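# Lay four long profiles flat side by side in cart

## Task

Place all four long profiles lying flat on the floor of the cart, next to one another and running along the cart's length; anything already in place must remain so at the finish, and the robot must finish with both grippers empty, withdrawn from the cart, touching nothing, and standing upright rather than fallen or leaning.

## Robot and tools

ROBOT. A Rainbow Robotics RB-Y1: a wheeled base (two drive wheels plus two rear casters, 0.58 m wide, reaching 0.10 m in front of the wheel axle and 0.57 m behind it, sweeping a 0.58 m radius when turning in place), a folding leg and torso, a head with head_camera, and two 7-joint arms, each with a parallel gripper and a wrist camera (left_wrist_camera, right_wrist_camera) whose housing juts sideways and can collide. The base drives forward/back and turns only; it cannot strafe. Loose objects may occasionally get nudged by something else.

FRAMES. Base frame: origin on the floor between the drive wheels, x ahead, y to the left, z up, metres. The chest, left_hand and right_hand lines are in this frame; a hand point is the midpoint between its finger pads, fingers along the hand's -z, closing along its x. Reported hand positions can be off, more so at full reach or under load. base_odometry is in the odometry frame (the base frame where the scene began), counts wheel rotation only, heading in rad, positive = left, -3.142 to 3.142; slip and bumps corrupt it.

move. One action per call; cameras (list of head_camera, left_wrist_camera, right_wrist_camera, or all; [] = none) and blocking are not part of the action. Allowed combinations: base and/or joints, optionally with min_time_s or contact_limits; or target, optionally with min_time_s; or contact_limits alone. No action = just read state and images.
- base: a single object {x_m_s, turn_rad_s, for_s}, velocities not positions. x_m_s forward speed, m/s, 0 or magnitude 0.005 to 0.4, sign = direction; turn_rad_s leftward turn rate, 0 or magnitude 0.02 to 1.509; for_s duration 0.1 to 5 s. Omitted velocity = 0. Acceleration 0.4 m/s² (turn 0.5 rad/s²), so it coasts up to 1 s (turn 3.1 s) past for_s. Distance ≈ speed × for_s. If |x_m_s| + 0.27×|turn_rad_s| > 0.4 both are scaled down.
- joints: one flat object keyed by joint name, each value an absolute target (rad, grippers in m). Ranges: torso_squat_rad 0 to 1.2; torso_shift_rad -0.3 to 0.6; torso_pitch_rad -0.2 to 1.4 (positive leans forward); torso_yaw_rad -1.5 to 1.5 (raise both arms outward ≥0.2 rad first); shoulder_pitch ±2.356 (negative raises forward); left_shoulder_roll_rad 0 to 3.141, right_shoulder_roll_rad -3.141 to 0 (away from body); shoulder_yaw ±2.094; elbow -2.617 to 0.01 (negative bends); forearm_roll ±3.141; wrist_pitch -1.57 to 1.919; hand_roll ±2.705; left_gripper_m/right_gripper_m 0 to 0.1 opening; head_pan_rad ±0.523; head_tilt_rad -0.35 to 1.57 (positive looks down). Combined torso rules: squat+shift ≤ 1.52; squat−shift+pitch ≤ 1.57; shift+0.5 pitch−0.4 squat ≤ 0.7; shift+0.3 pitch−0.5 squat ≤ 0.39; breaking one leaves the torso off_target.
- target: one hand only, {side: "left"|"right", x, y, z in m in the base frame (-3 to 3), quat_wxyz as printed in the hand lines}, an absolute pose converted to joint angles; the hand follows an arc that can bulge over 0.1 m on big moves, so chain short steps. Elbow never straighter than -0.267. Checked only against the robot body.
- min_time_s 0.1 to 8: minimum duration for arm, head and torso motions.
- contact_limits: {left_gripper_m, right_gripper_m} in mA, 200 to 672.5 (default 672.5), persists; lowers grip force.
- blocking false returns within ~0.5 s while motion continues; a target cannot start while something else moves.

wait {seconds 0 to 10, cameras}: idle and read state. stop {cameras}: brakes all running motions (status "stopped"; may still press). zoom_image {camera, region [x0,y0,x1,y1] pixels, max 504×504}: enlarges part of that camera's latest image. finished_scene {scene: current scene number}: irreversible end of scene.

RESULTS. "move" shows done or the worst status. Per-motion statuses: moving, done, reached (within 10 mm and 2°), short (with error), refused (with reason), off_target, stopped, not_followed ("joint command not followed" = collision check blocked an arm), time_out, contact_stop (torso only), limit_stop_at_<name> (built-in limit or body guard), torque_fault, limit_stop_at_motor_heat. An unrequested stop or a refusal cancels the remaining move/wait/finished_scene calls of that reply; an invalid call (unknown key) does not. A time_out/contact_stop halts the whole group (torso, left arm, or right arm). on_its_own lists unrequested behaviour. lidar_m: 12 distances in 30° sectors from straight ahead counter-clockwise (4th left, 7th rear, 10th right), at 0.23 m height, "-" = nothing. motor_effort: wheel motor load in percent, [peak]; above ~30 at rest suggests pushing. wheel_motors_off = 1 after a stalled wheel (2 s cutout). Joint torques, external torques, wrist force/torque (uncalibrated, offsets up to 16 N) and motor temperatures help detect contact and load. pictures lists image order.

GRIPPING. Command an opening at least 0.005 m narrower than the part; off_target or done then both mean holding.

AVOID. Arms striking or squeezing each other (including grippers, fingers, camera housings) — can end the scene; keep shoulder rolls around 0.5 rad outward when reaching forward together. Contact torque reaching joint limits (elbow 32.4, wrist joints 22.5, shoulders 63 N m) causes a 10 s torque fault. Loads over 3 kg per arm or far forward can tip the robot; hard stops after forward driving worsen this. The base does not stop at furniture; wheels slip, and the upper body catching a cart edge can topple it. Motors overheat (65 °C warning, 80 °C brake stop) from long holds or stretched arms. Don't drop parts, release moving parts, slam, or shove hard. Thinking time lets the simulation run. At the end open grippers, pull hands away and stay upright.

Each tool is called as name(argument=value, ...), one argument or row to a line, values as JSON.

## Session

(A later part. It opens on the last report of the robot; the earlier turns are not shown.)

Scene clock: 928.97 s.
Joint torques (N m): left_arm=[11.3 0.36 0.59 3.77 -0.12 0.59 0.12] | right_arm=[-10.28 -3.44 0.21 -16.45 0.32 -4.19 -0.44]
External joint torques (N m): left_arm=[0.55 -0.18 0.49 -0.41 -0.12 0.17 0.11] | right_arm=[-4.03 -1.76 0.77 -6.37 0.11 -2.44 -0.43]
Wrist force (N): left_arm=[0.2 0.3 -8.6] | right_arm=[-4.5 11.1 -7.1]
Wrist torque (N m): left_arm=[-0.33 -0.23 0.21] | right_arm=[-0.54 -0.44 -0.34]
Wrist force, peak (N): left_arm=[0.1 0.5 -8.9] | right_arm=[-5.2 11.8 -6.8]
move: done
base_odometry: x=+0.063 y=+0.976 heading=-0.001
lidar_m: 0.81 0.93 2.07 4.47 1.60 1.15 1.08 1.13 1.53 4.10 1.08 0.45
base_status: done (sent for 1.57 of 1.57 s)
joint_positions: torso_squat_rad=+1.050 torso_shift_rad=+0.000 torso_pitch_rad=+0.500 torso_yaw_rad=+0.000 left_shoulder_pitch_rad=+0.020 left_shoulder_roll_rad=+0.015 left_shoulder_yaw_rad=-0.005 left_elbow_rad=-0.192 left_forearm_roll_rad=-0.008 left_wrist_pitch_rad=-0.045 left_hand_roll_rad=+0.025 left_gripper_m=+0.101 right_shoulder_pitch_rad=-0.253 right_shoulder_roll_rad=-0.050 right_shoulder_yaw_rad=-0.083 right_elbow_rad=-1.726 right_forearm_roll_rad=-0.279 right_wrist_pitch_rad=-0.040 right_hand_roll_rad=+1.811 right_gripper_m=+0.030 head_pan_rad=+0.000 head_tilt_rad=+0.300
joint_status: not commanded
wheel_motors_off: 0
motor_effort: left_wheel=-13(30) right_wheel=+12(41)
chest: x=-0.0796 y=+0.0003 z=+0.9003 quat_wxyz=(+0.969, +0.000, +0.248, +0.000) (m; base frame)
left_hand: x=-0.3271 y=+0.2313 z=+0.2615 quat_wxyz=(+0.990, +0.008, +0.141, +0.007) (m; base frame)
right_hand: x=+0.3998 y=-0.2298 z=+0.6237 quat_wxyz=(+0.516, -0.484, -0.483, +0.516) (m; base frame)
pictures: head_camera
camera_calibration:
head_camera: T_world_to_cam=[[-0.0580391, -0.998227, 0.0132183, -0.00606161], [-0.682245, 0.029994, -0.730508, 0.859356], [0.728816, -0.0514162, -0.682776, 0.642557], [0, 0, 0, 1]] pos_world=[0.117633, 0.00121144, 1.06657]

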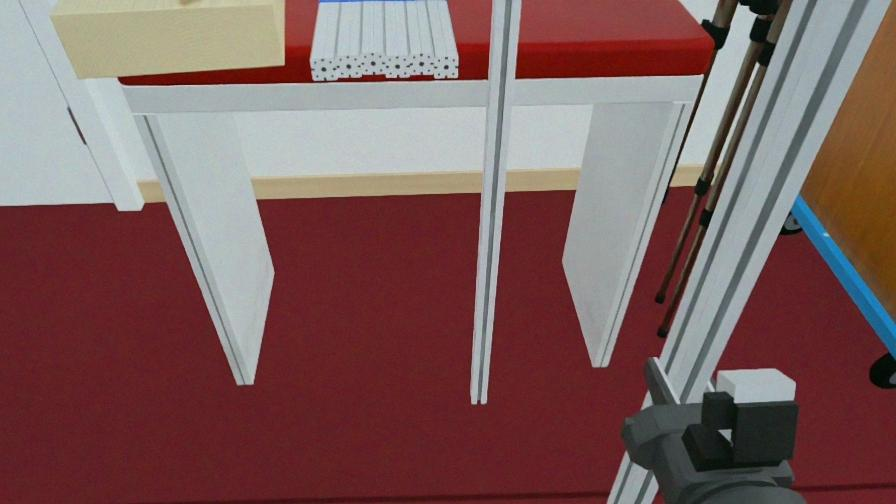

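move(
  base={"turn_rad_s": -0.6, "for_s": 2.733},
  cameras=[],
)

move(
  base={"x_m_s": 0.35, "for_s": 3.6},
  cameras=[],
)

move(
  base={"turn_rad_s": 0.6, "for_s": 2.71},
  cameras=["head_camera"],
)

Scene clock: 939.13 s.
Joint torques (N m): left_arm=[10.89 1.07 -0.24 3.65 -0.29 0.65 0.41] | right_arm=[-10.56 -3.64 -0.34 -16.54 0.28 -4.44 -0.38]
External joint torques (N m): left_arm=[0.14 0.54 -0.34 -0.52 -0.28 0.23 0.39] | right_arm=[-4.32 -1.96 0.22 -6.45 0.07 -2.56 -0.37]
Wrist force (N): left_arm=[0.4 0.5 -8.5] | right_arm=[-4.5 11.0 -6.6]
Wrist torque (N m): left_arm=[-0.36 -0.23 0.20] | right_arm=[-0.38 -0.43 -0.33]
Wrist force, peak (N): left_arm=[-0.2 0.3 -9.2] | right_arm=[-4.8 11.4 -7.0]
move: done
base_odometry: x=+0.063 y=+0.976 heading=-1.641
lidar_m: 3.27 1.09 0.95 0.82 0.95 1.95 4.66 1.69 1.15 1.09 1.11 0.44
base_status: done (sent for 2.73 of 2.73 s)
joint_positions: torso_squat_rad=+1.050 torso_shift_rad=+0.000 torso_pitch_rad=+0.500 torso_yaw_rad=+0.000 left_shoulder_pitch_rad=+0.020 left_shoulder_roll_rad=+0.015 left_shoulder_yaw_rad=-0.005 left_elbow_rad=-0.192 left_forearm_roll_rad=-0.008 left_wrist_pitch_rad=-0.045 left_hand_roll_rad=+0.025 left_gripper_m=+0.101 right_shoulder_pitch_rad=-0.253 right_shoulder_roll_rad=-0.050 right_shoulder_yaw_rad=-0.083 right_elbow_rad=-1.726 right_forearm_roll_rad=-0.279 right_wrist_pitch_rad=-0.040 right_hand_roll_rad=+1.811 right_gripper_m=+0.030 head_pan_rad=+0.000 head_tilt_rad=+0.300
joint_status: not commanded
wheel_motors_off: 0
motor_effort: left_wheel=+12(51) right_wheel=+1(48)
chest: x=-0.0796 y=+0.0003 z=+0.9003 quat_wxyz=(+0.969, +0.000, +0.248, +0.000) (m; base frame)
left_hand: x=-0.3271 y=+0.2313 z=+0.2615 quat_wxyz=(+0.990, +0.008, +0.141, +0.007) (m; base frame)
right_hand: x=+0.3998 y=-0.2298 z=+0.6237 quat_wxyz=(+0.516, -0.484, -0.483, +0.516) (m; base frame)
pictures: none
No camera images: "cameras" was empty.

Scene clock: 944.07 s.
Joint torques (N m): left_arm=[11.53 0.63 -0.35 4.09 -0.08 0.62 0.46] | right_arm=[-9.4 -4.13 0.03 -16.68 0.29 -4.54 -0.57]
External joint torques (N m): left_arm=[0.78 0.1 -0.44 -0.08 -0.07 0.2 0.45] | right_arm=[-3.12 -2.45 0.59 -6.59 0.08 -2.59 -0.57]
Wrist force (N): left_arm=[0.2 0.5 -8.7] | right_arm=[-4.7 10.7 -6.9]
Wrist torque (N m): left_arm=[-0.36 -0.23 0.17] | right_arm=[0.04 -0.45 -0.36]
Wrist force, peak (N): left_arm=[0.5 0.1 -9.1] | right_arm=[-4.5 11.6 -7.9]
move: done
base_odometry: x=-0.025 y=-0.281 heading=-1.640
lidar_m: 2.95 2.44 0.84 0.80 0.82 1.29 5.62 1.54 1.05 0.98 1.00 0.44
base_status: done (sent for 3.6 of 3.6 s)
joint_positions: torso_squat_rad=+1.050 torso_shift_rad=+0.000 torso_pitch_rad=+0.500 torso_yaw_rad=+0.000 left_shoulder_pitch_rad=+0.020 left_shoulder_roll_rad=+0.015 left_shoulder_yaw_rad=-0.005 left_elbow_rad=-0.193 left_forearm_roll_rad=-0.008 left_wrist_pitch_rad=-0.045 left_hand_roll_rad=+0.025 left_gripper_m=+0.101 right_shoulder_pitch_rad=-0.253 right_shoulder_roll_rad=-0.050 right_shoulder_yaw_rad=-0.083 right_elbow_rad=-1.726 right_forearm_roll_rad=-0.279 right_wrist_pitch_rad=-0.040 right_hand_roll_rad=+1.811 right_gripper_m=+0.030 head_pan_rad=+0.000 head_tilt_rad=+0.300
joint_status: not commanded
wheel_motors_off: 0
motor_effort: left_wheel=+3(51) right_wheel=-4(42)
chest: x=-0.0795 y=+0.0003 z=+0.9003 quat_wxyz=(+0.969, +0.000, +0.248, +0.000) (m; base frame)
left_hand: x=-0.3269 y=+0.2313 z=+0.2615 quat_wxyz=(+0.990, +0.008, +0.141, +0.007) (m; base frame)
right_hand: x=+0.3998 y=-0.2298 z=+0.6237 quat_wxyz=(+0.516, -0.484, -0.483, +0.516) (m; base frame)
pictures: none
No camera images: "cameras" was empty.

Scene clock: 948.30 s.
Joint torques (N m): left_arm=[11.55 0.28 -0.81 3.78 -0.25 0.57 0.23] | right_arm=[-10.52 -3.27 0.09 -16.18 0.4 -4.07 -0.43]
External joint torques (N m): left_arm=[0.8 -0.25 -0.91 -0.39 -0.25 0.15 0.22] | right_arm=[-4.27 -1.59 0.66 -6.09 0.19 -2.19 -0.42]
Wrist force (N): left_arm=[0.3 0.2 -8.5] | right_arm=[-4.4 11.1 -6.8]
Wrist torque (N m): left_arm=[-0.31 -0.22 0.18] | right_arm=[-0.29 -0.44 -0.33]
Wrist force, peak (N): left_arm=[0.2 0.4 -9.1] | right_arm=[-5.0 11.3 -6.9]
move: done
base_odometry: x=-0.025 y=-0.281 heading=-0.021
lidar_m: 0.78 0.82 1.43 4.35 1.47 1.04 0.98 1.02 1.36 3.46 1.11 0.44
base_status: done (sent for 2.7 of 2.7 s)
joint_positions: torso_squat_rad=+1.050 torso_shift_rad=+0.000 torso_pitch_rad=+0.500 torso_yaw_rad=+0.000 left_shoulder_pitch_rad=+0.020 left_shoulder_roll_rad=+0.015 left_shoulder_yaw_rad=-0.005 left_elbow_rad=-0.192 left_forearm_roll_rad=-0.008 left_wrist_pitch_rad=-0.045 left_hand_roll_rad=+0.025 left_gripper_m=+0.101 right_shoulder_pitch_rad=-0.253 right_shoulder_roll_rad=-0.050 right_shoulder_yaw_rad=-0.083 right_elbow_rad=-1.726 right_forearm_roll_rad=-0.279 right_wrist_pitch_rad=-0.040 right_hand_roll_rad=+1.811 right_gripper_m=+0.030 head_pan_rad=+0.000 head_tilt_rad=+0.300
joint_status: not commanded
wheel_motors_off: 0
motor_effort: left_wheel=+2(41) right_wheel=+13(38)
chest: x=-0.0795 y=+0.0003 z=+0.9003 quat_wxyz=(+0.969, +0.000, +0.248, +0.000) (m; base frame)
left_hand: x=-0.3269 y=+0.2313 z=+0.2615 quat_wxyz=(+0.990, +0.008, +0.141, +0.007) (m; base frame)
right_hand: x=+0.3998 y=-0.2298 z=+0.6237 quat_wxyz=(+0.516, -0.484, -0.483, +0.516) (m; base frame)
pictures: head_camera
camera_calibration:
head_camera: T_world_to_cam=[[-0.0580375, -0.998227, 0.0132266, -0.00606483], [-0.682348, 0.0299941, -0.730412, 0.859333], [0.72872, -0.0514164, -0.682879, 0.642605], [0, 0, 0, 1]] pos_world=[0.117733, 0.00121144, 1.06657]

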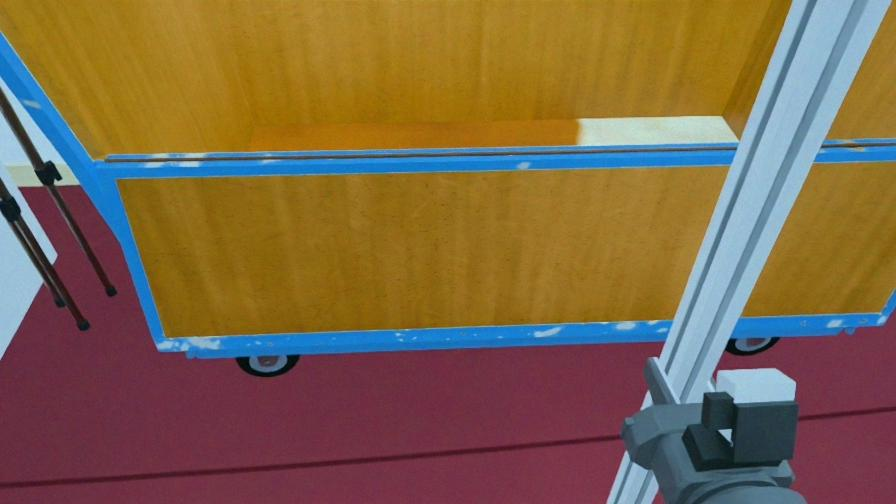

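move(
  target={"side": "right", "x": 0.38, "y": -0.24, "z": 0.68, "quat_wxyz": [0.7071, 0, -0.7071, 0]},
  min_time_s=3,
  cameras=[],
)

move(
  joints={"torso_squat_rad": 0.6, "torso_shift_rad": 0.15, "torso_pitch_rad": 0.65, "head_tilt_rad": 0.25, "head_pan_rad": 0.4},
  min_time_s=2,
  cameras=[],
)

move(
  target={"side": "right", "x": 0.50, "y": -0.2095, "z": 0.80, "quat_wxyz": [0.9238, 0.0161, -0.3826, -0.0067]},
  min_time_s=2,
  cameras=["head_camera"],
)

move(
  joints={"head_pan_rad": -0.4, "head_tilt_rad": 0.25},
  cameras=["head_camera"],
)

Scene clock: 959.07 s.
Joint torques (N m): left_arm=[11.44 0.03 -0.26 3.66 -0.23 0.63 0.21] | right_arm=[-7.66 0.83 -0.87 -17.36 -0.19 -2.39 -0.43]
External joint torques (N m): left_arm=[0.69 -0.5 -0.36 -0.51 -0.23 0.21 0.19] | right_arm=[-2.81 2.13 -0.52 -7.03 -0.26 -1.39 -0.48]
Wrist force (N): left_arm=[0.2 0.4 -8.6] | right_arm=[-20.2 -4.1 -6.3]
Wrist torque (N m): left_arm=[-0.32 -0.25 0.19] | right_arm=[-0.08 -0.72 -0.32]
Wrist force, peak (N): left_arm=[0.1 0.1 -9.0] | right_arm=[-20.6 -4.2 -6.3]
move: done
base_odometry: x=-0.025 y=-0.281 heading=-0.021
lidar_m: 0.78 0.81 1.44 4.36 1.47 1.04 0.98 1.02 1.35 3.44 1.12 0.82
base_status: not commanded
joint_positions: torso_squat_rad=+1.050 torso_shift_rad=+0.000 torso_pitch_rad=+0.500 torso_yaw_rad=+0.000 left_shoulder_pitch_rad=+0.020 left_shoulder_roll_rad=+0.015 left_shoulder_yaw_rad=-0.005 left_elbow_rad=-0.192 left_forearm_roll_rad=-0.008 left_wrist_pitch_rad=-0.045 left_hand_roll_rad=+0.025 left_gripper_m=+0.101 right_shoulder_pitch_rad=-0.158 right_shoulder_roll_rad=+0.000 right_shoulder_yaw_rad=-0.125 right_elbow_rad=-1.959 right_forearm_roll_rad=-1.048 right_wrist_pitch_rad=+0.073 right_hand_roll_rad=+1.037 right_gripper_m=+0.030 head_pan_rad=+0.000 head_tilt_rad=+0.300
joint_status: all done
wheel_motors_off: 0
motor_effort: left_wheel=+2(3) right_wheel=+11(15)
chest: x=-0.0795 y=+0.0003 z=+0.9003 quat_wxyz=(+0.969, +0.000, +0.248, +0.000) (m; base frame)
left_hand: x=-0.3269 y=+0.2313 z=+0.2615 quat_wxyz=(+0.990, +0.008, +0.141, +0.007) (m; base frame)
right_hand: x=+0.3798 y=-0.2399 z=+0.6794 quat_wxyz=(+0.707, -0.006, -0.707, +0.002) (m; base frame)
right_hand_status: reached (checked arc, planned for 3.0 s): 1 mm and 0.7 deg off.
pictures: none
No camera images: "cameras" was empty.

Scene clock: 961.40 s.
Joint torques (N m): left_arm=[15.02 1 -0.44 5.25 0.05 0.95 0.35] | right_arm=[-6.14 0.39 -0.29 -16.25 -0.12 -2.11 -0.64]
External joint torques (N m): left_arm=[0.91 0.48 -0.55 -0.25 0.06 0.27 0.33] | right_arm=[-4.06 1.47 0.21 -6.21 -0.19 -1.11 -0.69]
Wrist force (N): left_arm=[1.4 0.6 -7.6] | right_arm=[-19.8 -4.1 -8.9]
Wrist torque (N m): left_arm=[-0.32 -0.12 0.12] | right_arm=[-0.02 -0.72 -0.29]
Wrist force, peak (N): left_arm=[0.1 0.1 -8.9] | right_arm=[-19.8 -4.1 -9.2]
move: done
base_odometry: x=-0.025 y=-0.281 heading=-0.021
lidar_m: 0.78 0.82 1.42 4.36 1.46 1.05 0.97 1.01 1.37 3.45 1.12 0.82
base_status: not commanded
joint_positions: torso_squat_rad=+0.600 torso_shift_rad=+0.150 torso_pitch_rad=+0.651 torso_yaw_rad=+0.000 left_shoulder_pitch_rad=+0.020 left_shoulder_roll_rad=+0.015 left_shoulder_yaw_rad=-0.005 left_elbow_rad=-0.192 left_forearm_roll_rad=-0.008 left_wrist_pitch_rad=-0.045 left_hand_roll_rad=+0.025 left_gripper_m=+0.101 right_shoulder_pitch_rad=-0.158 right_shoulder_roll_rad=+0.000 right_shoulder_yaw_rad=-0.125 right_elbow_rad=-1.960 right_forearm_roll_rad=-1.048 right_wrist_pitch_rad=+0.073 right_hand_roll_rad=+1.037 right_gripper_m=+0.030 head_pan_rad=+0.400 head_tilt_rad=+0.250
joint_status: all done
wheel_motors_off: 0
motor_effort: left_wheel=-1(4) right_wheel=+15(20)
chest: x=+0.0459 y=+0.0003 z=+1.0979 quat_wxyz=(+0.948, +0.000, +0.320, +0.000) (m; base frame)
left_hand: x=-0.2945 y=+0.2314 z=+0.5034 quat_wxyz=(+0.977, +0.009, +0.215, +0.006) (m; base frame)
right_hand: x=+0.4669 y=-0.2399 z=+0.8108 quat_wxyz=(+0.758, -0.005, -0.652, +0.003) (m; base frame)
pictures: none
No camera images: "cameras" was empty.

Scene clock: 963.73 s.
Joint torques (N m): left_arm=[14.82 0.51 -0.32 5.1 -0.04 0.72 0.16] | right_arm=[-11.96 -0.01 0.69 -15.09 0.25 -3.15 0]
External joint torques (N m): left_arm=[0.7 -0.01 -0.42 -0.4 -0.03 0.03 0.14] | right_arm=[-3.77 1.43 0.24 -5.57 0.12 -1.75 -0.04]
Wrist force (N): left_arm=[1.1 0.5 -8.0] | right_arm=[-15.6 -4.7 -17.6]
Wrist torque (N m): left_arm=[-0.30 -0.15 0.13] | right_arm=[-0.19 -0.64 -0.30]
Wrist force, peak (N): left_arm=[1.4 0.4 -8.2] | right_arm=[-16.4 -5.1 -17.7]
move: done
base_odometry: x=-0.025 y=-0.281 heading=-0.021
lidar_m: 0.78 0.81 1.44 4.36 1.47 1.06 0.98 1.02 1.37 3.45 1.12 0.80
base_status: not commanded
joint_positions: torso_squat_rad=+0.600 torso_shift_rad=+0.150 torso_pitch_rad=+0.651 torso_yaw_rad=+0.000 left_shoulder_pitch_rad=+0.020 left_shoulder_roll_rad=+0.015 left_shoulder_yaw_rad=-0.005 left_elbow_rad=-0.192 left_forearm_roll_rad=-0.008 left_wrist_pitch_rad=-0.045 left_hand_roll_rad=+0.025 left_gripper_m=+0.101 right_shoulder_pitch_rad=-0.560 right_shoulder_roll_rad=+0.000 right_shoulder_yaw_rad=-0.200 right_elbow_rad=-2.127 right_forearm_roll_rad=-0.009 right_wrist_pitch_rad=+1.214 right_hand_roll_rad=+0.027 right_gripper_m=+0.030 head_pan_rad=+0.400 head_tilt_rad=+0.250
joint_status: all done
wheel_motors_off: 0
motor_effort: left_wheel=+0(1) right_wheel=+14(18)
chest: x=+0.0459 y=+0.0003 z=+1.0979 quat_wxyz=(+0.948, +0.000, +0.320, +0.000) (m; base frame)
left_hand: x=-0.2945 y=+0.2314 z=+0.5034 quat_wxyz=(+0.977, +0.009, +0.215, +0.006) (m; base frame)
right_hand: x=+0.4992 y=-0.2102 z=+0.7998 quat_wxyz=(+0.923, +0.016, -0.383, -0.006) (m; base frame)
right_hand_status: reached (checked arc, planned for 2.0 s): 1 mm and 0.1 deg off.
pictures: head_camera
camera_calibration:
head_camera: T_world_to_cam=[[0.25635, -0.941377, -0.219302, 0.231379], [-0.748986, -0.0500451, -0.660693, 1.0168], [0.610987, 0.333623, -0.717907, 0.721259], [0, 0, 0, 1]] pos_world=[0.261578, 0.0280725, 1.24033]

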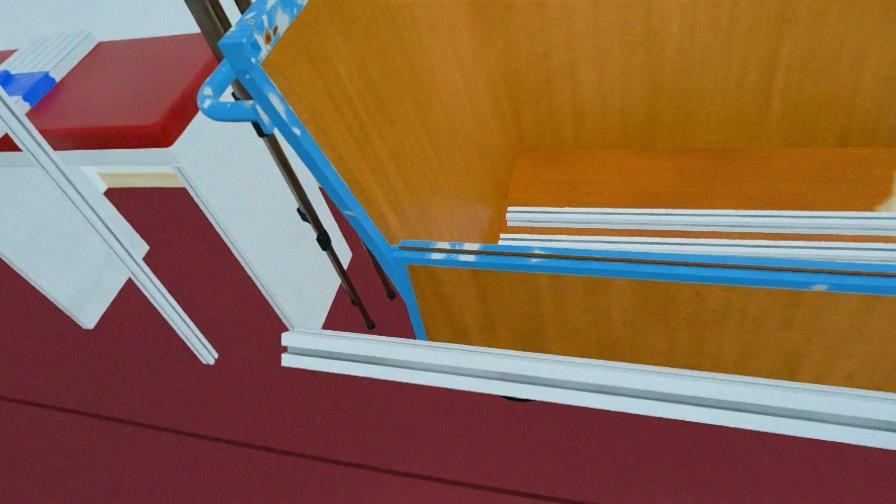

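Scene clock: 964.93 s.
Joint torques (N m): left_arm=[14.2 0.72 -0.83 5.07 -0.13 0.72 -0.01] | right_arm=[-11.74 0.16 0.41 -14.87 0.16 -3.19 -0.18]
External joint torques (N m): left_arm=[0.08 0.2 -0.94 -0.43 -0.13 0.03 -0.03] | right_arm=[-3.56 1.61 -0.03 -5.36 0.03 -1.79 -0.22]
Wrist force (N): left_arm=[1.3 0.1 -7.9] | right_arm=[-15.6 -4.5 -17.8]
Wrist torque (N m): left_arm=[-0.24 -0.09 0.15] | right_arm=[-0.02 -0.64 -0.31]
Wrist force, peak (N): left_arm=[1.4 0.4 -8.3] | right_arm=[-15.9 -4.7 -17.9]
move: done
base_odometry: x=-0.025 y=-0.281 heading=-0.021
lidar_m: 0.78 0.82 1.44 4.37 1.47 1.05 0.98 1.02 1.36 3.44 1.12 0.82
base_status: not commanded
joint_positions: torso_squat_rad=+0.600 torso_shift_rad=+0.150 torso_pitch_rad=+0.651 torso_yaw_rad=+0.000 left_shoulder_pitch_rad=+0.020 left_shoulder_roll_rad=+0.015 left_shoulder_yaw_rad=-0.005 left_elbow_rad=-0.192 left_forearm_roll_rad=-0.008 left_wrist_pitch_rad=-0.045 left_hand_roll_rad=+0.025 left_gripper_m=+0.101 right_shoulder_pitch_rad=-0.560 right_shoulder_roll_rad=+0.000 right_shoulder_yaw_rad=-0.200 right_elbow_rad=-2.127 right_forearm_roll_rad=-0.009 right_wrist_pitch_rad=+1.214 right_hand_roll_rad=+0.027 right_gripper_m=+0.030 head_pan_rad=-0.400 head_tilt_rad=+0.250
joint_status: all done
wheel_motors_off: 0
motor_effort: left_wheel=+0(1) right_wheel=+16(18)
chest: x=+0.0459 y=+0.0003 z=+1.0979 quat_wxyz=(+0.948, +0.000, +0.320, +0.000) (m; base frame)
left_hand: x=-0.2945 y=+0.2314 z=+0.5034 quat_wxyz=(+0.977, +0.009, +0.215, +0.006) (m; base frame)
right_hand: x=+0.4992 y=-0.2102 z=+0.7998 quat_wxyz=(+0.923, +0.016, -0.383, -0.006) (m; base frame)
pictures: head_camera
camera_calibration:
head_camera: T_world_to_cam=[[-0.362165, -0.897531, 0.251544, -0.240099], [-0.729991, 0.105301, -0.675296, 1.03146], [0.579611, -0.428194, -0.693326, 0.696783], [0, 0, 0, 1]] pos_world=[0.26214, -0.0257515, 1.24004]

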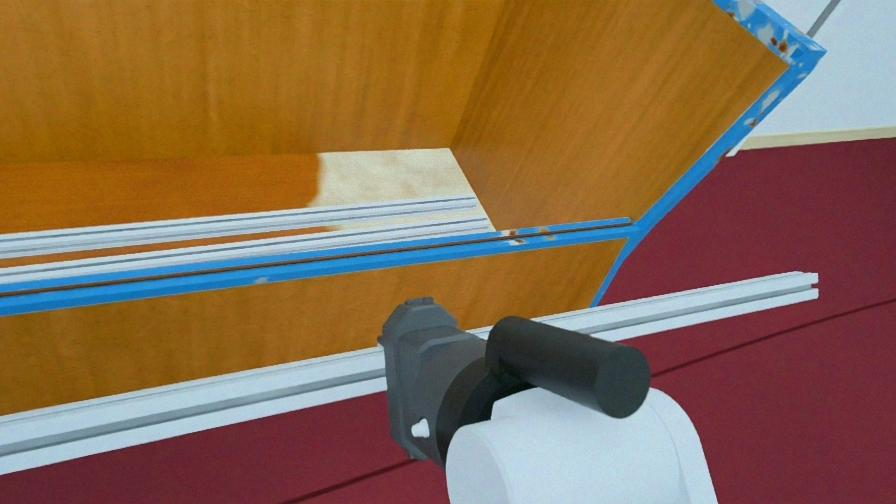

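move(
  base={"x_m_s": 0.2, "for_s": 2.57},
  cameras=["head_camera"],
)

move(
  target={"side": "right", "x": 0.56, "y": -0.2095, "z": 0.68, "quat_wxyz": [0.9847, 0.0172, -0.1736, -0.0030]},
  min_time_s=1.5,
  cameras=[],
)

move(
  joints={"torso_squat_rad": 0.64, "torso_shift_rad": 0.24, "torso_pitch_rad": 0.85, "head_tilt_rad": 0},
  min_time_s=1.5,
  cameras=[],
)

move(
  target={"side": "right", "x": 0.53, "y": -0.2095, "z": 0.50, "quat_wxyz": [0.99985, 0.01745, 0, 0]},
  min_time_s=1.2,
  cameras=["head_camera", "right_wrist_camera"],
)

Scene clock: 982.00 s.
Joint torques (N m): left_arm=[14.9 0.79 -0.06 5.23 -0.13 0.97 0.31] | right_arm=[-11.45 -0.39 0.18 -14.77 0.13 -3.09 -0.2]
External joint torques (N m): left_arm=[0.79 0.27 -0.16 -0.26 -0.13 0.28 0.29] | right_arm=[-3.26 1.07 -0.27 -5.26 0.01 -1.68 -0.24]
Wrist force (N): left_arm=[1.3 0.1 -8.4] | right_arm=[-15.7 -4.5 -17.4]
Wrist torque (N m): left_arm=[-0.27 -0.11 0.15] | right_arm=[-0.04 -0.64 -0.36]
Wrist force, peak (N): left_arm=[0.9 0.4 -8.5] | right_arm=[-16.0 -4.4 -19.1]
move: done
base_odometry: x=+0.488 y=-0.292 heading=-0.021
lidar_m: 0.26 0.28 0.38 1.68 2.22 1.59 1.49 1.54 2.08 4.73 0.39 0.28
base_status: done (sent for 2.57 of 2.57 s)
joint_positions: torso_squat_rad=+0.600 torso_shift_rad=+0.150 torso_pitch_rad=+0.651 torso_yaw_rad=+0.000 left_shoulder_pitch_rad=+0.020 left_shoulder_roll_rad=+0.015 left_shoulder_yaw_rad=-0.005 left_elbow_rad=-0.193 left_forearm_roll_rad=-0.008 left_wrist_pitch_rad=-0.045 left_hand_roll_rad=+0.025 left_gripper_m=+0.101 right_shoulder_pitch_rad=-0.561 right_shoulder_roll_rad=+0.000 right_shoulder_yaw_rad=-0.200 right_elbow_rad=-2.127 right_forearm_roll_rad=-0.009 right_wrist_pitch_rad=+1.214 right_hand_roll_rad=+0.027 right_gripper_m=+0.030 head_pan_rad=-0.400 head_tilt_rad=+0.250
joint_status: not commanded
wheel_motors_off: 0
motor_effort: left_wheel=+3(35) right_wheel=-3(47)
chest: x=+0.0458 y=+0.0003 z=+1.0980 quat_wxyz=(+0.948, +0.000, +0.320, +0.000) (m; base frame)
left_hand: x=-0.2943 y=+0.2314 z=+0.5034 quat_wxyz=(+0.977, +0.008, +0.214, +0.006) (m; base frame)
right_hand: x=+0.4992 y=-0.2101 z=+0.7999 quat_wxyz=(+0.923, +0.016, -0.383, -0.006) (m; base frame)
pictures: head_camera
camera_calibration:
head_camera: T_world_to_cam=[[-0.362204, -0.897529, 0.251495, -0.240064], [-0.729887, 0.105296, -0.675409, 1.0315], [0.579718, -0.428199, -0.693234, 0.696698], [0, 0, 0, 1]] pos_world=[0.26204, -0.0257515, 1.24003]

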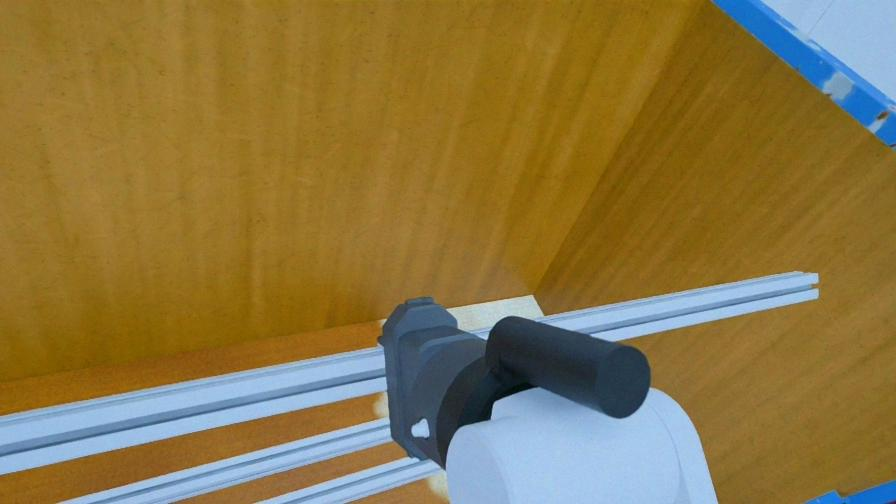

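Scene clock: 983.90 s.
Joint torques (N m): left_arm=[14.83 0.2 -0.39 5.29 0.02 0.74 0.35] | right_arm=[-19.31 -7.06 0.23 -13.45 0.18 -1.66 -0.29]
External joint torques (N m): left_arm=[0.72 -0.31 -0.49 -0.21 0.02 0.06 0.33] | right_arm=[-3.23 -1.62 0.18 -4.35 -0.2 -0.96 -0.31]
Wrist force (N): left_arm=[1.4 0.1 -8.0] | right_arm=[-10.2 -5.1 -21.4]
Wrist torque (N m): left_arm=[-0.26 -0.11 0.14] | right_arm=[0.18 -0.55 -0.40]
Wrist force, peak (N): left_arm=[0.9 0.1 -8.3] | right_arm=[-11.8 -4.6 -22.1]
move: done
base_odometry: x=+0.488 y=-0.292 heading=-0.021
lidar_m: 0.26 0.28 0.39 1.67 2.22 1.59 1.50 1.54 2.07 4.73 0.39 0.28
base_status: not commanded
joint_positions: torso_squat_rad=+0.600 torso_shift_rad=+0.150 torso_pitch_rad=+0.651 torso_yaw_rad=+0.000 left_shoulder_pitch_rad=+0.020 left_shoulder_roll_rad=+0.015 left_shoulder_yaw_rad=-0.005 left_elbow_rad=-0.192 left_forearm_roll_rad=-0.008 left_wrist_pitch_rad=-0.045 left_hand_roll_rad=+0.025 left_gripper_m=+0.101 right_shoulder_pitch_rad=-1.048 right_shoulder_roll_rad=-0.173 right_shoulder_yaw_rad=-0.286 right_elbow_rad=-1.243 right_forearm_roll_rad=-0.039 right_wrist_pitch_rad=+1.267 right_hand_roll_rad=-0.016 right_gripper_m=+0.030 head_pan_rad=-0.400 head_tilt_rad=+0.250
joint_status: all done
wheel_motors_off: 0
motor_effort: left_wheel=+3(4) right_wheel=-1(6)
chest: x=+0.0458 y=+0.0003 z=+1.0980 quat_wxyz=(+0.948, +0.000, +0.320, +0.000) (m; base frame)
left_hand: x=-0.2944 y=+0.2314 z=+0.5034 quat_wxyz=(+0.977, +0.009, +0.214, +0.006) (m; base frame)
right_hand: x=+0.5591 y=-0.2095 z=+0.6794 quat_wxyz=(+0.985, +0.017, -0.173, -0.003) (m; base frame)
right_hand_status: reached (checked arc, planned for 1.5 s): 1 mm and 0.1 deg off.
pictures: none
No camera images: "cameras" was empty.

Scene clock: 985.70 s.
Joint torques (N m): left_arm=[18.52 -0.05 -0.09 6.7 -0.23 1.1 0.35] | right_arm=[-15.55 -5.52 0.16 -12.83 0.32 -1.12 -0.49]
External joint torques (N m): left_arm=[0.45 -0.52 -0.21 -0.36 -0.22 0.08 0.32] | right_arm=[-3.43 -1.3 0.16 -4.46 0.13 -0.78 -0.5]
Wrist force (N): left_arm=[2.3 0.1 -7.3] | right_arm=[-7.2 -5.3 -21.9]
Wrist torque (N m): left_arm=[-0.26 -0.06 0.13] | right_arm=[-0.08 -0.50 -0.38]
Wrist force, peak (N): left_arm=[1.3 0.5 -8.3] | right_arm=[-8.1 -5.1 -22.5]
move: done
base_odometry: x=+0.488 y=-0.292 heading=-0.021
lidar_m: 0.27 0.27 0.38 1.66 2.22 1.59 1.50 1.54 2.05 4.73 0.38 0.28
base_status: not commanded
joint_positions: torso_squat_rad=+0.640 torso_shift_rad=+0.240 torso_pitch_rad=+0.850 torso_yaw_rad=+0.000 left_shoulder_pitch_rad=+0.020 left_shoulder_roll_rad=+0.015 left_shoulder_yaw_rad=-0.005 left_elbow_rad=-0.192 left_forearm_roll_rad=-0.008 left_wrist_pitch_rad=-0.045 left_hand_roll_rad=+0.025 left_gripper_m=+0.101 right_shoulder_pitch_rad=-1.048 right_shoulder_roll_rad=-0.173 right_shoulder_yaw_rad=-0.286 right_elbow_rad=-1.243 right_forearm_roll_rad=-0.039 right_wrist_pitch_rad=+1.267 right_hand_roll_rad=-0.016 right_gripper_m=+0.030 head_pan_rad=-0.400 head_tilt_rad=+0.000
joint_status: all done
wheel_motors_off: 0
motor_effort: left_wheel=+4(5) right_wheel=-3(6)
chest: x=+0.1382 y=+0.0003 z=+1.0300 quat_wxyz=(+0.911, +0.000, +0.413, +0.000) (m; base frame)
left_hand: x=-0.3134 y=+0.2314 z=+0.5148 quat_wxyz=(+0.950, +0.009, +0.311, +0.005) (m; base frame)
right_hand: x=+0.5581 y=-0.2095 z=+0.5178 quat_wxyz=(+0.997, +0.017, -0.074, -0.005) (m; base frame)
pictures: none
No camera images: "cameras" was empty.

Scene clock: 987.23 s.
Joint torques (N m): left_arm=[18.97 -0.1 -1.06 6.59 -0.37 1.36 -0.01] | right_arm=[-16.15 -7.5 -0.48 -11.04 -0.13 0.08 -0.02]
External joint torques (N m): left_arm=[0.9 -0.57 -1.18 -0.47 -0.36 0.34 -0.05] | right_arm=[-3.79 -3.08 -0.46 -3.17 -0.31 0.13 -0.02]
Wrist force (N): left_arm=[1.8 0.1 -7.6] | right_arm=[-4.9 -5.1 -22.1]
Wrist torque (N m): left_arm=[-0.26 -0.14 0.11] | right_arm=[-0.01 -0.46 -0.36]
Wrist force, peak (N): left_arm=[2.1 0.0 -8.0] | right_arm=[-6.5 -5.4 -22.4]
move: done
base_odometry: x=+0.488 y=-0.292 heading=-0.021
lidar_m: 0.27 0.28 0.39 1.67 2.21 1.58 1.49 1.54 2.07 4.73 0.40 0.28
base_status: not commanded
joint_positions: torso_squat_rad=+0.640 torso_shift_rad=+0.240 torso_pitch_rad=+0.850 torso_yaw_rad=+0.000 left_shoulder_pitch_rad=+0.020 left_shoulder_roll_rad=+0.015 left_shoulder_yaw_rad=-0.005 left_elbow_rad=-0.192 left_forearm_roll_rad=-0.008 left_wrist_pitch_rad=-0.045 left_hand_roll_rad=+0.025 left_gripper_m=+0.101 right_shoulder_pitch_rad=-1.090 right_shoulder_roll_rad=-0.189 right_shoulder_yaw_rad=-0.287 right_elbow_rad=-1.120 right_forearm_roll_rad=-0.048 right_wrist_pitch_rad=+1.336 right_hand_roll_rad=-0.008 right_gripper_m=+0.030 head_pan_rad=-0.400 head_tilt_rad=+0.000
joint_status: all done
wheel_motors_off: 0
motor_effort: left_wheel=+4(5) right_wheel=-5(7)
chest: x=+0.1382 y=+0.0003 z=+1.0300 quat_wxyz=(+0.911, +0.000, +0.413, +0.000) (m; base frame)
left_hand: x=-0.3134 y=+0.2314 z=+0.5148 quat_wxyz=(+0.950, +0.009, +0.311, +0.005) (m; base frame)
right_hand: x=+0.5291 y=-0.2092 z=+0.4996 quat_wxyz=(+1.000, +0.018, +0.001, +0.000) (m; base frame)
right_hand_status: reached (checked arc, planned for 1.2 s): 1 mm and 0.1 deg off.
pictures: head_camera, right_wrist_camera
camera_calibration:
head_camera: T_world_to_cam=[[-0.310979, -0.900124, 0.305073, -0.249326], [-0.712712, 0.00850812, -0.701405, 1.07616], [0.628755, -0.435551, -0.644175, 0.488689], [0, 0, 0, 1]] pos_world=[0.382192, -0.0207309, 1.14569]
right_wrist_camera: T_world_to_cam=[[-0.999825, 0.0180982, -0.00478409, 0.536888], [0.0135649, 0.876563, 0.481096, -0.0339419], [0.0129005, 0.480947, -0.876655, 0.605835], [0, 0, 0, 1]] pos_world=[0.529438, -0.271339, 0.550006]

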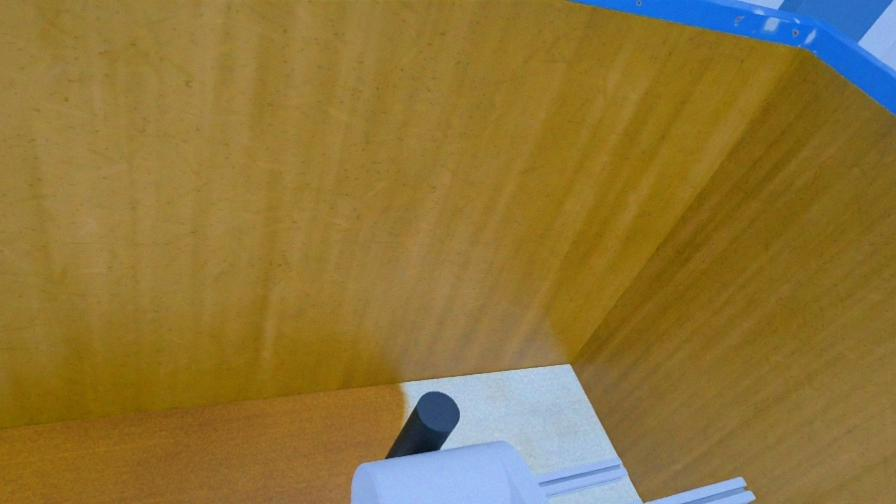

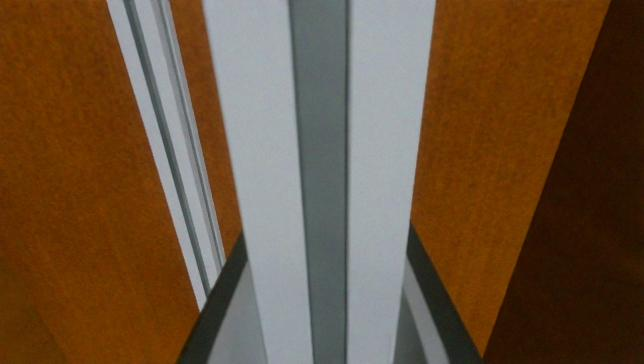

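move(
  joints={"torso_squat_rad": 0.68, "torso_shift_rad": 0.33, "torso_pitch_rad": 1.05, "head_tilt_rad": -0.1, "head_pan_rad": -0.5},
  min_time_s=1.5,
  cameras=[],
)

move(
  target={"side": "right", "x": 0.525, "y": -0.2095, "z": 0.335, "quat_wxyz": [0.99985, 0.01745, 0, 0]},
  min_time_s=1,
  cameras=["head_camera", "right_wrist_camera"],
)

Scene clock: 993.50 s.
Joint torques (N m): left_arm=[22.67 -0.1 0.26 7.49 -0.43 1.65 0.24] | right_arm=[-10.98 -5.14 -0.42 -9.91 0 0.48 0.12]
External joint torques (N m): left_arm=[1.36 -0.5 0.13 -0.85 -0.42 0.34 0.2] | right_arm=[-3.12 -2.16 -0.36 -3.22 -0.15 0.15 0.13]
Wrist force (N): left_arm=[3.3 0.2 -6.7] | right_arm=[-1.9 -4.9 -21.7]
Wrist torque (N m): left_arm=[-0.31 0.00 0.12] | right_arm=[0.01 -0.39 -0.33]
Wrist force, peak (N): left_arm=[2.1 0.3 -7.9] | right_arm=[-5.2 -5.4 -22.2]
move: done
base_odometry: x=+0.488 y=-0.292 heading=-0.021
lidar_m: 0.27 0.28 0.39 1.68 2.22 1.59 1.50 1.55 2.08 4.73 0.39 0.28
base_status: not commanded
joint_positions: torso_squat_rad=+0.680 torso_shift_rad=+0.330 torso_pitch_rad=+1.050 torso_yaw_rad=+0.000 left_shoulder_pitch_rad=+0.020 left_shoulder_roll_rad=+0.015 left_shoulder_yaw_rad=-0.005 left_elbow_rad=-0.192 left_forearm_roll_rad=-0.008 left_wrist_pitch_rad=-0.045 left_hand_roll_rad=+0.025 left_gripper_m=+0.101 right_shoulder_pitch_rad=-1.090 right_shoulder_roll_rad=-0.189 right_shoulder_yaw_rad=-0.287 right_elbow_rad=-1.120 right_forearm_roll_rad=-0.048 right_wrist_pitch_rad=+1.336 right_hand_roll_rad=-0.008 right_gripper_m=+0.030 head_pan_rad=-0.500 head_tilt_rad=-0.100
joint_status: all done
wheel_motors_off: 0
motor_effort: left_wheel=+4(5) right_wheel=-5(5)
chest: x=+0.2170 y=+0.0003 z=+0.9493 quat_wxyz=(+0.865, +0.000, +0.501, +0.000) (m; base frame)
left_hand: x=-0.3279 y=+0.2314 z=+0.5341 quat_wxyz=(+0.915, +0.010, +0.404, +0.004) (m; base frame)
right_hand: x=+0.4949 y=-0.2093 z=+0.3519 quat_wxyz=(+0.995, +0.017, +0.100, -0.002) (m; base frame)
pictures: none
No camera images: "cameras" was empty.

Scene clock: 994.83 s.
Joint torques (N m): left_arm=[21.85 0.63 -0.71 7.85 -0.04 1.64 0.2] | right_arm=[-9.17 -1.41 1.05 -9.91 0.42 -0.08 0.03]
External joint torques (N m): left_arm=[0.53 0.22 -0.84 -0.49 -0.03 0.34 0.16] | right_arm=[-1.74 1.39 1.1 -3.1 0.26 -0.03 0.03]
Wrist force (N): left_arm=[3.0 -0.1 -6.6] | right_arm=[-4.8 -5.2 -21.8]
Wrist torque (N m): left_arm=[-0.27 -0.04 0.13] | right_arm=[0.09 -0.45 -0.33]
Wrist force, peak (N): left_arm=[3.4 0.2 -7.2] | right_arm=[-5.7 -5.3 -22.4]
move: done
base_odometry: x=+0.488 y=-0.292 heading=-0.021
lidar_m: 0.27 0.28 0.40 1.68 2.22 1.58 1.49 1.53 2.07 4.74 0.39 0.28
base_status: not commanded
joint_positions: torso_squat_rad=+0.680 torso_shift_rad=+0.330 torso_pitch_rad=+1.050 torso_yaw_rad=+0.000 left_shoulder_pitch_rad=+0.020 left_shoulder_roll_rad=+0.015 left_shoulder_yaw_rad=-0.005 left_elbow_rad=-0.192 left_forearm_roll_rad=-0.008 left_wrist_pitch_rad=-0.045 left_hand_roll_rad=+0.025 left_gripper_m=+0.101 right_shoulder_pitch_rad=-1.060 right_shoulder_roll_rad=-0.178 right_shoulder_yaw_rad=-0.286 right_elbow_rad=-1.099 right_forearm_roll_rad=-0.045 right_wrist_pitch_rad=+1.084 right_hand_roll_rad=+0.003 right_gripper_m=+0.030 head_pan_rad=-0.500 head_tilt_rad=-0.100
joint_status: all done
wheel_motors_off: 0
motor_effort: left_wheel=+4(5) right_wheel=-5(5)
chest: x=+0.2170 y=+0.0003 z=+0.9493 quat_wxyz=(+0.865, +0.000, +0.501, +0.000) (m; base frame)
left_hand: x=-0.3279 y=+0.2314 z=+0.5341 quat_wxyz=(+0.915, +0.010, +0.404, +0.004) (m; base frame)
right_hand: x=+0.5246 y=-0.2098 z=+0.3349 quat_wxyz=(+1.000, +0.017, +0.000, +0.000) (m; base frame)
right_hand_status: reached (checked arc, planned for 1.0 s): 1 mm and 0.1 deg off.
pictures: head_camera, right_wrist_camera
camera_calibration:
head_camera: T_world_to_cam=[[-0.290414, -0.853982, 0.431712, -0.322076], [-0.785508, -0.0448944, -0.617221, 1.00769], [0.546477, -0.518362, -0.657772, 0.399257], [0, 0, 0, 1]] pos_world=[0.479827, -0.0228477, 1.02363]
right_wrist_camera: T_world_to_cam=[[-0.999815, 0.0184721, -0.00527359, 0.531799], [0.0136663, 0.876879, 0.480516, 0.0461412], [0.0135005, 0.480356, -0.87697, 0.461444], [0, 0, 0, 1]] pos_world=[0.52484, -0.271941, 0.385305]

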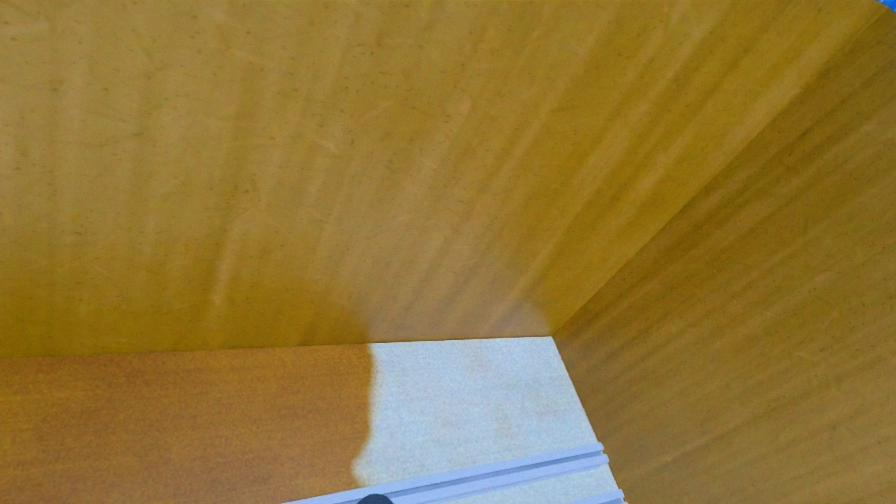

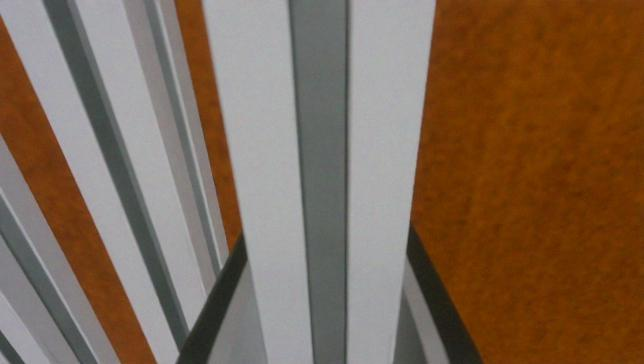

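move(
  target={"side": "right", "x": 0.517, "y": -0.2095, "z": 0.311, "quat_wxyz": [0.99985, 0.01745, 0, 0]},
  min_time_s=1,
  cameras=["right_wrist_camera"],
)

move(
  target={"side": "right", "x": 0.517, "y": -0.2095, "z": 0.304, "quat_wxyz": [0.99985, 0.01745, 0, 0]},
  min_time_s=0.8,
  cameras=[],
)

Scene clock: 1007.03 s.
Joint torques (N m): left_arm=[22.07 0.67 -0.17 7.98 -0.12 1.49 0.31] | right_arm=[-10.04 -5.34 -0.35 -8.93 0.04 -0.06 -0.17]
External joint torques (N m): left_arm=[0.75 0.26 -0.3 -0.36 -0.11 0.19 0.27] | right_arm=[-2.5 -2.47 -0.32 -2.8 -0.11 -0.01 -0.17]
Wrist force (N): left_arm=[3.1 0.0 -7.2] | right_arm=[-4.8 -4.9 -22.0]
Wrist torque (N m): left_arm=[-0.28 -0.03 0.12] | right_arm=[0.16 -0.42 -0.37]
Wrist force, peak (N): left_arm=[3.3 -0.4 -7.3] | right_arm=[-5.6 -5.3 -22.4]
move: done
base_odometry: x=+0.488 y=-0.292 heading=-0.021
lidar_m: 0.26 0.28 0.39 1.66 2.22 1.58 1.50 1.54 2.07 4.72 0.39 0.28
base_status: not commanded
joint_positions: torso_squat_rad=+0.680 torso_shift_rad=+0.330 torso_pitch_rad=+1.050 torso_yaw_rad=+0.000 left_shoulder_pitch_rad=+0.020 left_shoulder_roll_rad=+0.015 left_shoulder_yaw_rad=-0.005 left_elbow_rad=-0.192 left_forearm_roll_rad=-0.008 left_wrist_pitch_rad=-0.045 left_hand_roll_rad=+0.025 left_gripper_m=+0.101 right_shoulder_pitch_rad=-1.103 right_shoulder_roll_rad=-0.191 right_shoulder_yaw_rad=-0.290 right_elbow_rad=-0.929 right_forearm_roll_rad=-0.050 right_wrist_pitch_rad=+0.957 right_hand_roll_rad=+0.008 right_gripper_m=+0.030 head_pan_rad=-0.500 head_tilt_rad=-0.100
joint_status: all done
wheel_motors_off: 0
motor_effort: left_wheel=+4(5) right_wheel=-4(6)
chest: x=+0.2170 y=+0.0003 z=+0.9493 quat_wxyz=(+0.865, +0.000, +0.501, +0.000) (m; base frame)
left_hand: x=-0.3279 y=+0.2314 z=+0.5341 quat_wxyz=(+0.915, +0.010, +0.404, +0.004) (m; base frame)
right_hand: x=+0.5163 y=-0.2092 z=+0.3108 quat_wxyz=(+1.000, +0.018, +0.001, +0.000) (m; base frame)
right_hand_status: reached (checked arc, planned for 1.0 s): 1 mm and 0.1 deg off.
pictures: right_wrist_camera
camera_calibration:
right_wrist_camera: T_world_to_cam=[[-0.999823, 0.0181088, -0.00500832, 0.523272], [0.0134658, 0.876541, 0.481139, 0.0571794], [0.0131029, 0.480987, -0.87663, 0.440433], [0, 0, 0, 1]] pos_world=[0.516639, -0.271439, 0.361207]

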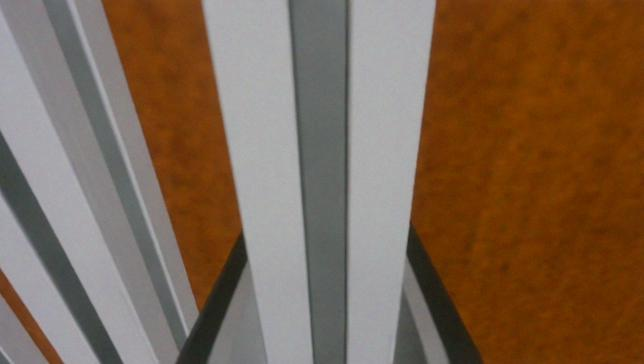

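Scene clock: 1008.17 s.
Joint torques (N m): left_arm=[22.14 0.13 -0.57 8.31 -0.4 1.43 0.28] | right_arm=[-10.37 -5.66 -0.78 -8.38 0.22 -0.33 0.07]
External joint torques (N m): left_arm=[0.83 -0.28 -0.7 -0.03 -0.39 0.12 0.24] | right_arm=[-2.59 -2.69 -0.76 -2.52 0.08 -0.28 0.07]
Wrist force (N): left_arm=[3.1 0.0 -6.7] | right_arm=[-5.1 -5.0 -21.8]
Wrist torque (N m): left_arm=[-0.26 -0.03 0.13] | right_arm=[0.14 -0.46 -0.34]
Wrist force, peak (N): left_arm=[3.2 -0.1 -7.3] | right_arm=[-5.4 -5.0 -22.1]
move: done
base_odometry: x=+0.488 y=-0.292 heading=-0.021
lidar_m: 0.27 0.28 0.39 1.68 2.21 1.59 1.49 1.54 2.07 4.73 0.39 0.28
base_status: not commanded
joint_positions: torso_squat_rad=+0.680 torso_shift_rad=+0.330 torso_pitch_rad=+1.050 torso_yaw_rad=+0.000 left_shoulder_pitch_rad=+0.020 left_shoulder_roll_rad=+0.015 left_shoulder_yaw_rad=-0.005 left_elbow_rad=-0.192 left_forearm_roll_rad=-0.008 left_wrist_pitch_rad=-0.045 left_hand_roll_rad=+0.025 left_gripper_m=+0.101 right_shoulder_pitch_rad=-1.129 right_shoulder_roll_rad=-0.199 right_shoulder_yaw_rad=-0.293 right_elbow_rad=-0.857 right_forearm_roll_rad=-0.052 right_wrist_pitch_rad=+0.914 right_hand_roll_rad=+0.010 right_gripper_m=+0.030 head_pan_rad=-0.500 head_tilt_rad=-0.100
joint_status: all done
wheel_motors_off: 0
motor_effort: left_wheel=+4(5) right_wheel=-3(6)
chest: x=+0.2170 y=+0.0003 z=+0.9493 quat_wxyz=(+0.865, +0.000, +0.501, +0.000) (m; base frame)
left_hand: x=-0.3279 y=+0.2314 z=+0.5341 quat_wxyz=(+0.915, +0.010, +0.404, +0.004) (m; base frame)
right_hand: x=+0.5163 y=-0.2092 z=+0.3038 quat_wxyz=(+1.000, +0.018, +0.001, +0.000) (m; base frame)
right_hand_status: reached (checked arc, planned for 0.8 s): 1 mm and 0.1 deg off.
pictures: none
No camera images: "cameras" was empty.

move(
  target={"side": "right", "x": 0.517, "y": -0.2095, "z": 0.3, "quat_wxyz": [0.99985, 0.01745, 0, 0]},
  min_time_s=0.7,
  cameras=["right_wrist_camera"],
)

Scene clock: 1011.80 s.
Joint torques (N m): left_arm=[22.26 0.38 0.18 7.64 -0.25 1.7 0.19] | right_arm=[-8.91 -5.91 -0.9 -5.83 0.37 -3.93 0.02]
External joint torques (N m): left_arm=[0.97 -0.03 0.05 -0.69 -0.24 0.4 0.15] | right_arm=[-0.97 -2.86 -0.88 -0.1 0.23 -3.87 0.02]
Wrist force (N): left_arm=[3.0 0.1 -6.9] | right_arm=[-15.8 -2.3 19.6]
Wrist torque (N m): left_arm=[-0.32 -0.05 0.11] | right_arm=[-0.18 0.73 -0.50]
Wrist force, peak (N): left_arm=[3.5 0.3 -7.2] | right_arm=[-16.8 -1.8 21.4]
move: done
base_odometry: x=+0.488 y=-0.292 heading=-0.021
lidar_m: 0.26 0.28 0.39 1.68 2.22 1.59 1.49 1.53 2.07 4.73 0.39 0.28
base_status: not commanded
joint_positions: torso_squat_rad=+0.680 torso_shift_rad=+0.330 torso_pitch_rad=+1.049 torso_yaw_rad=+0.000 left_shoulder_pitch_rad=+0.020 left_shoulder_roll_rad=+0.015 left_shoulder_yaw_rad=-0.005 left_elbow_rad=-0.192 left_forearm_roll_rad=-0.008 left_wrist_pitch_rad=-0.045 left_hand_roll_rad=+0.025 left_gripper_m=+0.101 right_shoulder_pitch_rad=-1.144 right_shoulder_roll_rad=-0.204 right_shoulder_yaw_rad=-0.294 right_elbow_rad=-0.819 right_forearm_roll_rad=-0.054 right_wrist_pitch_rad=+0.890 right_hand_roll_rad=+0.011 right_gripper_m=+0.030 head_pan_rad=-0.500 head_tilt_rad=-0.100
joint_status: all done
wheel_motors_off: 0
motor_effort: left_wheel=+3(5) right_wheel=-5(5)
chest: x=+0.2166 y=+0.0003 z=+0.9496 quat_wxyz=(+0.865, +0.000, +0.501, +0.000) (m; base frame)
left_hand: x=-0.3279 y=+0.2314 z=+0.5338 quat_wxyz=(+0.915, +0.009, +0.404, +0.004) (m; base frame)
right_hand: x=+0.5166 y=-0.2092 z=+0.3010 quat_wxyz=(+1.000, +0.018, +0.000, +0.000) (m; base frame)
right_hand_status: reached (checked arc, planned for 0.7 s): 1 mm and 0.0 deg off.
pictures: right_wrist_camera
camera_calibration:
right_wrist_camera: T_world_to_cam=[[-0.999813, 0.0181746, -0.00656999, 0.523986], [0.0127709, 0.876506, 0.481222, 0.0621235], [0.0145046, 0.481049, -0.876574, 0.431066], [0, 0, 0, 1]] pos_world=[0.516843, -0.271339, 0.351409]

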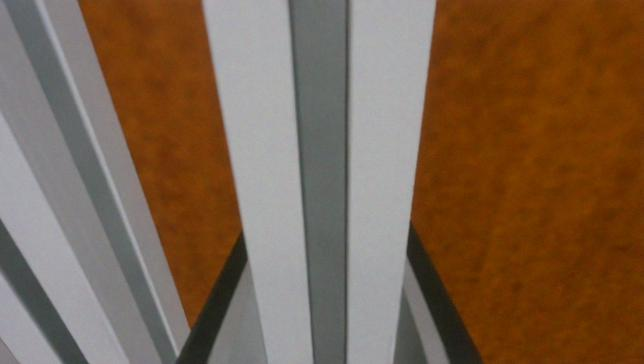

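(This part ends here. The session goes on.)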